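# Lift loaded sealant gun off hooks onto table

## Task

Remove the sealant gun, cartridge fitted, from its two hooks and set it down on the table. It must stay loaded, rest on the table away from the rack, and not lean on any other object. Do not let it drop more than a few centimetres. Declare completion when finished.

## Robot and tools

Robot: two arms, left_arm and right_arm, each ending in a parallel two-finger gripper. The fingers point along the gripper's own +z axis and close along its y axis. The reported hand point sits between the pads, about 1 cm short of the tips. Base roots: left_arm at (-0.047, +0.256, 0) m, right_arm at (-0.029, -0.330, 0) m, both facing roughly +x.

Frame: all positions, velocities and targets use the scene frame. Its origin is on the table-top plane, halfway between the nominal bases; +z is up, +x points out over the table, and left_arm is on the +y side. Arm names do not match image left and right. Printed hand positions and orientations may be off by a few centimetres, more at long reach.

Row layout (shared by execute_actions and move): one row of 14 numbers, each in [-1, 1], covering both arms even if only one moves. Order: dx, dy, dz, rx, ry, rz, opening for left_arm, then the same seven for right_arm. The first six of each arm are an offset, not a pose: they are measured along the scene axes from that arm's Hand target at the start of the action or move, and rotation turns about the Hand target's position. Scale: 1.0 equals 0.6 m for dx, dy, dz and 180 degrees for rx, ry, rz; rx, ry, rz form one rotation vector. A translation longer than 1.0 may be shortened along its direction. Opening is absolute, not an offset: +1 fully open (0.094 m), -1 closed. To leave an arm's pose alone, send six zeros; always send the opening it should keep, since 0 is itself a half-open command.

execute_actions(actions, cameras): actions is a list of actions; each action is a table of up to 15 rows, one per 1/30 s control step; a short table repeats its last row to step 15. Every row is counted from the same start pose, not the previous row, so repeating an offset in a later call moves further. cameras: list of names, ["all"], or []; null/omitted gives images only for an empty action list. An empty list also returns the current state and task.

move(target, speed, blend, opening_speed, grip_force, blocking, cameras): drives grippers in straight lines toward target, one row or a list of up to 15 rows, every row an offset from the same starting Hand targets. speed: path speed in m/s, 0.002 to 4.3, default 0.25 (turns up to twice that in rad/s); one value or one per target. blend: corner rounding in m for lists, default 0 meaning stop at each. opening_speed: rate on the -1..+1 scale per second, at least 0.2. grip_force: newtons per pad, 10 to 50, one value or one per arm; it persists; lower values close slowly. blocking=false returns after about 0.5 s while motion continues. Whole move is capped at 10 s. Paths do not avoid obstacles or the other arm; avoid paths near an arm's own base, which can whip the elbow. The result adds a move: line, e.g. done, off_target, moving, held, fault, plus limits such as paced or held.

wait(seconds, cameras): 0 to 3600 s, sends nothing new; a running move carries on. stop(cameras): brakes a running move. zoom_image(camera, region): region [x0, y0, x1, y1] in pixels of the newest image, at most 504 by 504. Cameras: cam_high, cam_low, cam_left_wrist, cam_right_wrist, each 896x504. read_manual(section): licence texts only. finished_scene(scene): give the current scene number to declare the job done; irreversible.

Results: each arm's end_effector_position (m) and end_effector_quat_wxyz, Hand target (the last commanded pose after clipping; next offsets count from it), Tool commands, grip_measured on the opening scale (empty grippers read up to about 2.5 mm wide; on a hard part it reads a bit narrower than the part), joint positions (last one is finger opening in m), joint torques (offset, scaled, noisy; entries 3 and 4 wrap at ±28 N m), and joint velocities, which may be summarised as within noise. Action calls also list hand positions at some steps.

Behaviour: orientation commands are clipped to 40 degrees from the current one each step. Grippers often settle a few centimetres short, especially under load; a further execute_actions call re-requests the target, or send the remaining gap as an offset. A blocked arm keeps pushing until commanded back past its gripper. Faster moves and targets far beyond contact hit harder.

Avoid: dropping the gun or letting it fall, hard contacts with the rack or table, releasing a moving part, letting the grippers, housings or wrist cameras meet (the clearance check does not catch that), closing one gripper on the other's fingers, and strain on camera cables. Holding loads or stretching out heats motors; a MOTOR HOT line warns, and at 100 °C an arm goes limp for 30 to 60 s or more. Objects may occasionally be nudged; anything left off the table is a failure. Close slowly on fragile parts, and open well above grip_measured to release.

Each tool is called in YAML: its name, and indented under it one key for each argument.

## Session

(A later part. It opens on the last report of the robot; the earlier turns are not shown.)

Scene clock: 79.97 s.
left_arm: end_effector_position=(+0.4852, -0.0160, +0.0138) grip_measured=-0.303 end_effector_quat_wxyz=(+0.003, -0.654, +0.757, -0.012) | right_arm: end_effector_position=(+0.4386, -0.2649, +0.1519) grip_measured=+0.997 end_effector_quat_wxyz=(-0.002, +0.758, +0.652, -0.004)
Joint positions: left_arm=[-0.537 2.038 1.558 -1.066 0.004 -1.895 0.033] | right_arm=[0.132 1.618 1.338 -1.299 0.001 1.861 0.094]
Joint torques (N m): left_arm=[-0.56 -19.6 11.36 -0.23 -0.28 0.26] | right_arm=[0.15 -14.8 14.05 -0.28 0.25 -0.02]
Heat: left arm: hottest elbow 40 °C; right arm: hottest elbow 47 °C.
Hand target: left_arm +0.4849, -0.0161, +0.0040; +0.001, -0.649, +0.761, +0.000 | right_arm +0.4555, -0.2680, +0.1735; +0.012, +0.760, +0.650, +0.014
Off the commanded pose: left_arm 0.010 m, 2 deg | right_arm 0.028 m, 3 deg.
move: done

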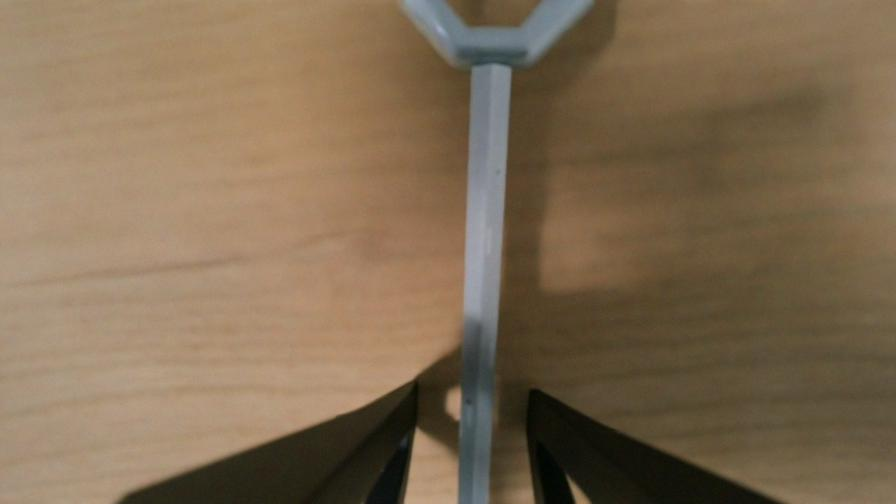

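move:
  target:
    - [0.005,0,0.05,0,-0.005,0,-0.3, 0,0,0,0,0,0,1.0]
    - [0.005,0,0.25,0,-0.01,0,-0.3, 0,0,0,0,0,0,1.0]
  speed: [0.06,0.15]
  blend: 0.01
  cameras: ["all"]

zoom_image:
  camera: "cam_low"
  region: [420, 200, 600, 310]

zoom_image:
  camera: "cam_high"
  region: [300, 200, 520, 380]

Scene clock: 82.60 s.
left_arm: end_effector_position=(+0.4763, -0.0087, +0.1377) grip_measured=-0.302 end_effector_quat_wxyz=(+0.003, -0.654, +0.757, +0.005) | right_arm: end_effector_position=(+0.4386, -0.2649, +0.1519) grip_measured=+0.997 end_effector_quat_wxyz=(-0.002, +0.758, +0.652, -0.004)
Joint positions: left_arm=[-0.537 1.917 1.712 -1.372 -0.01 -1.894 0.033] | right_arm=[0.132 1.618 1.338 -1.299 0.001 1.861 0.094]
Joint torques (N m): left_arm=[-0.67 -20.72 15.46 -0.14 -0.31 0.23] | right_arm=[0.09 -14.68 14.05 -0.31 0.24 -0.02]
Heat: left arm: hottest elbow 40 °C; right arm: hottest elbow 48 °C.
Hand target: left_arm +0.4879, -0.0161, +0.1540; +0.013, -0.648, +0.761, -0.011 | right_arm +0.4555, -0.2680, +0.1735; +0.012, +0.760, +0.650, +0.014
Off the commanded pose: left_arm 0.021 m, 2 deg | right_arm 0.028 m, 3 deg.
move: off_target (left_arm)

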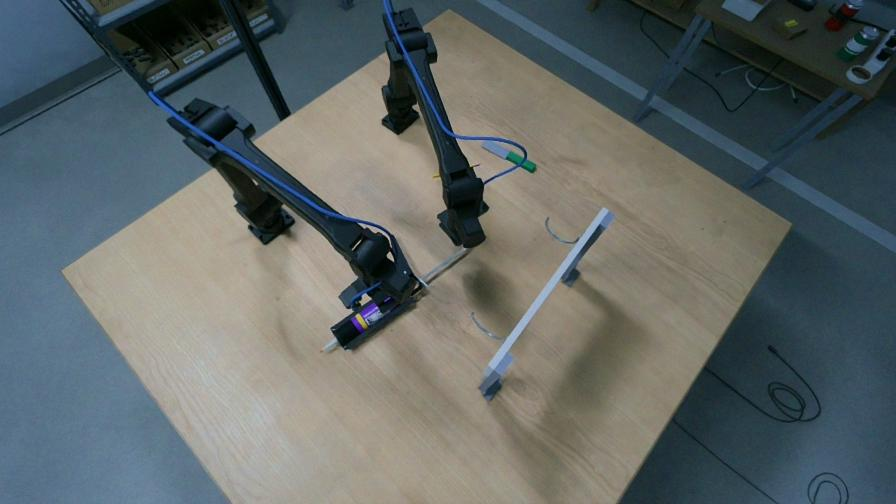

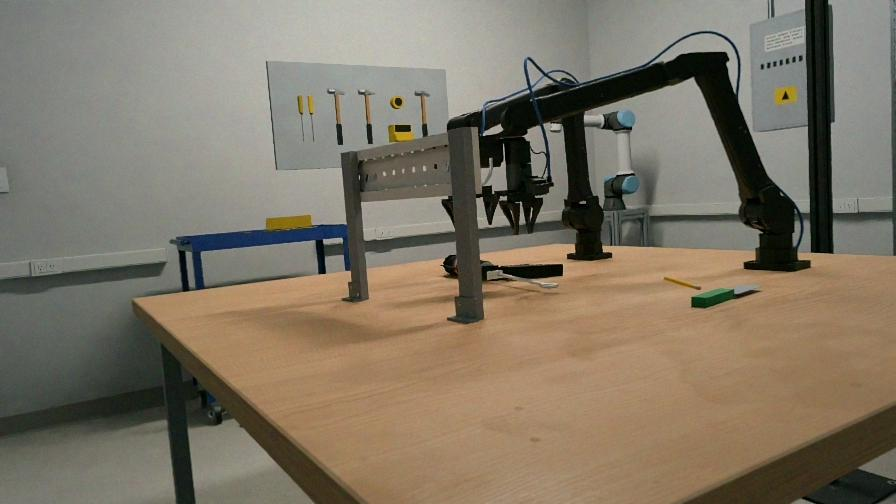

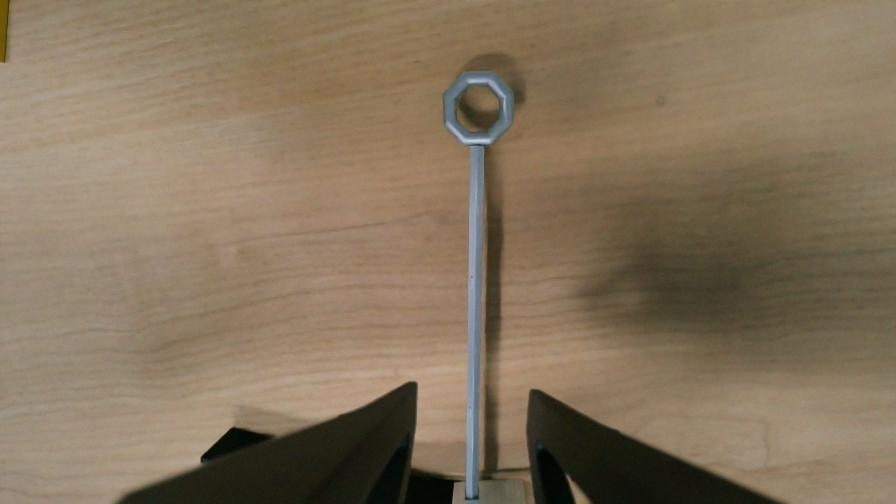

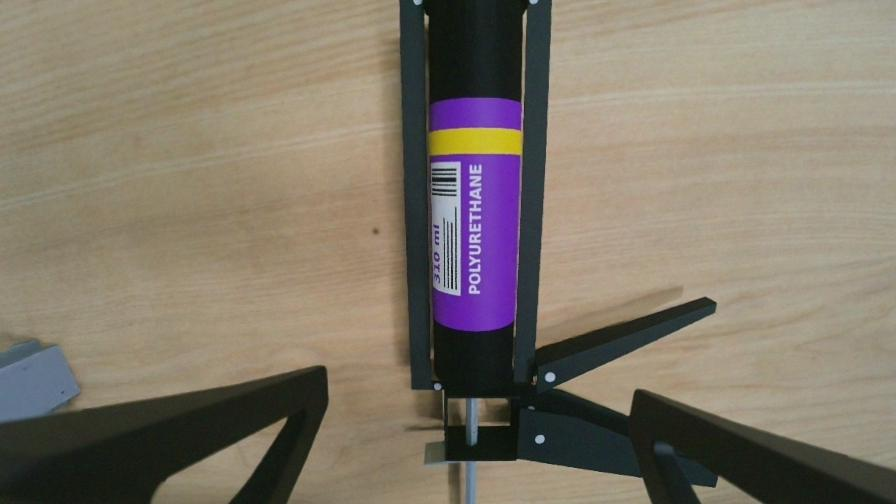

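Scaled by 2.800 from the camera's image (finer frame: 1280x720).

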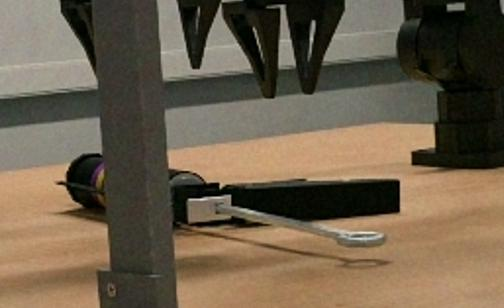

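Scaled by 2.291 from the camera's image (finer frame: 1280x720).

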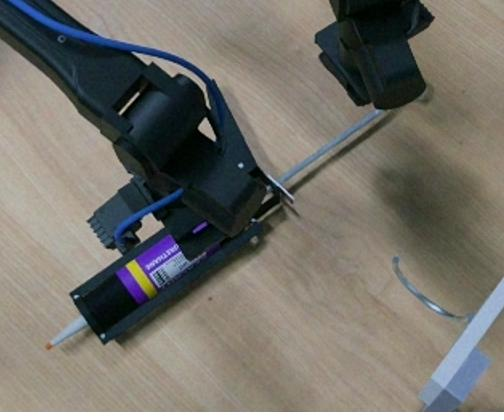

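finished_scene:
  scene: 2

The scene is finished: the task was done.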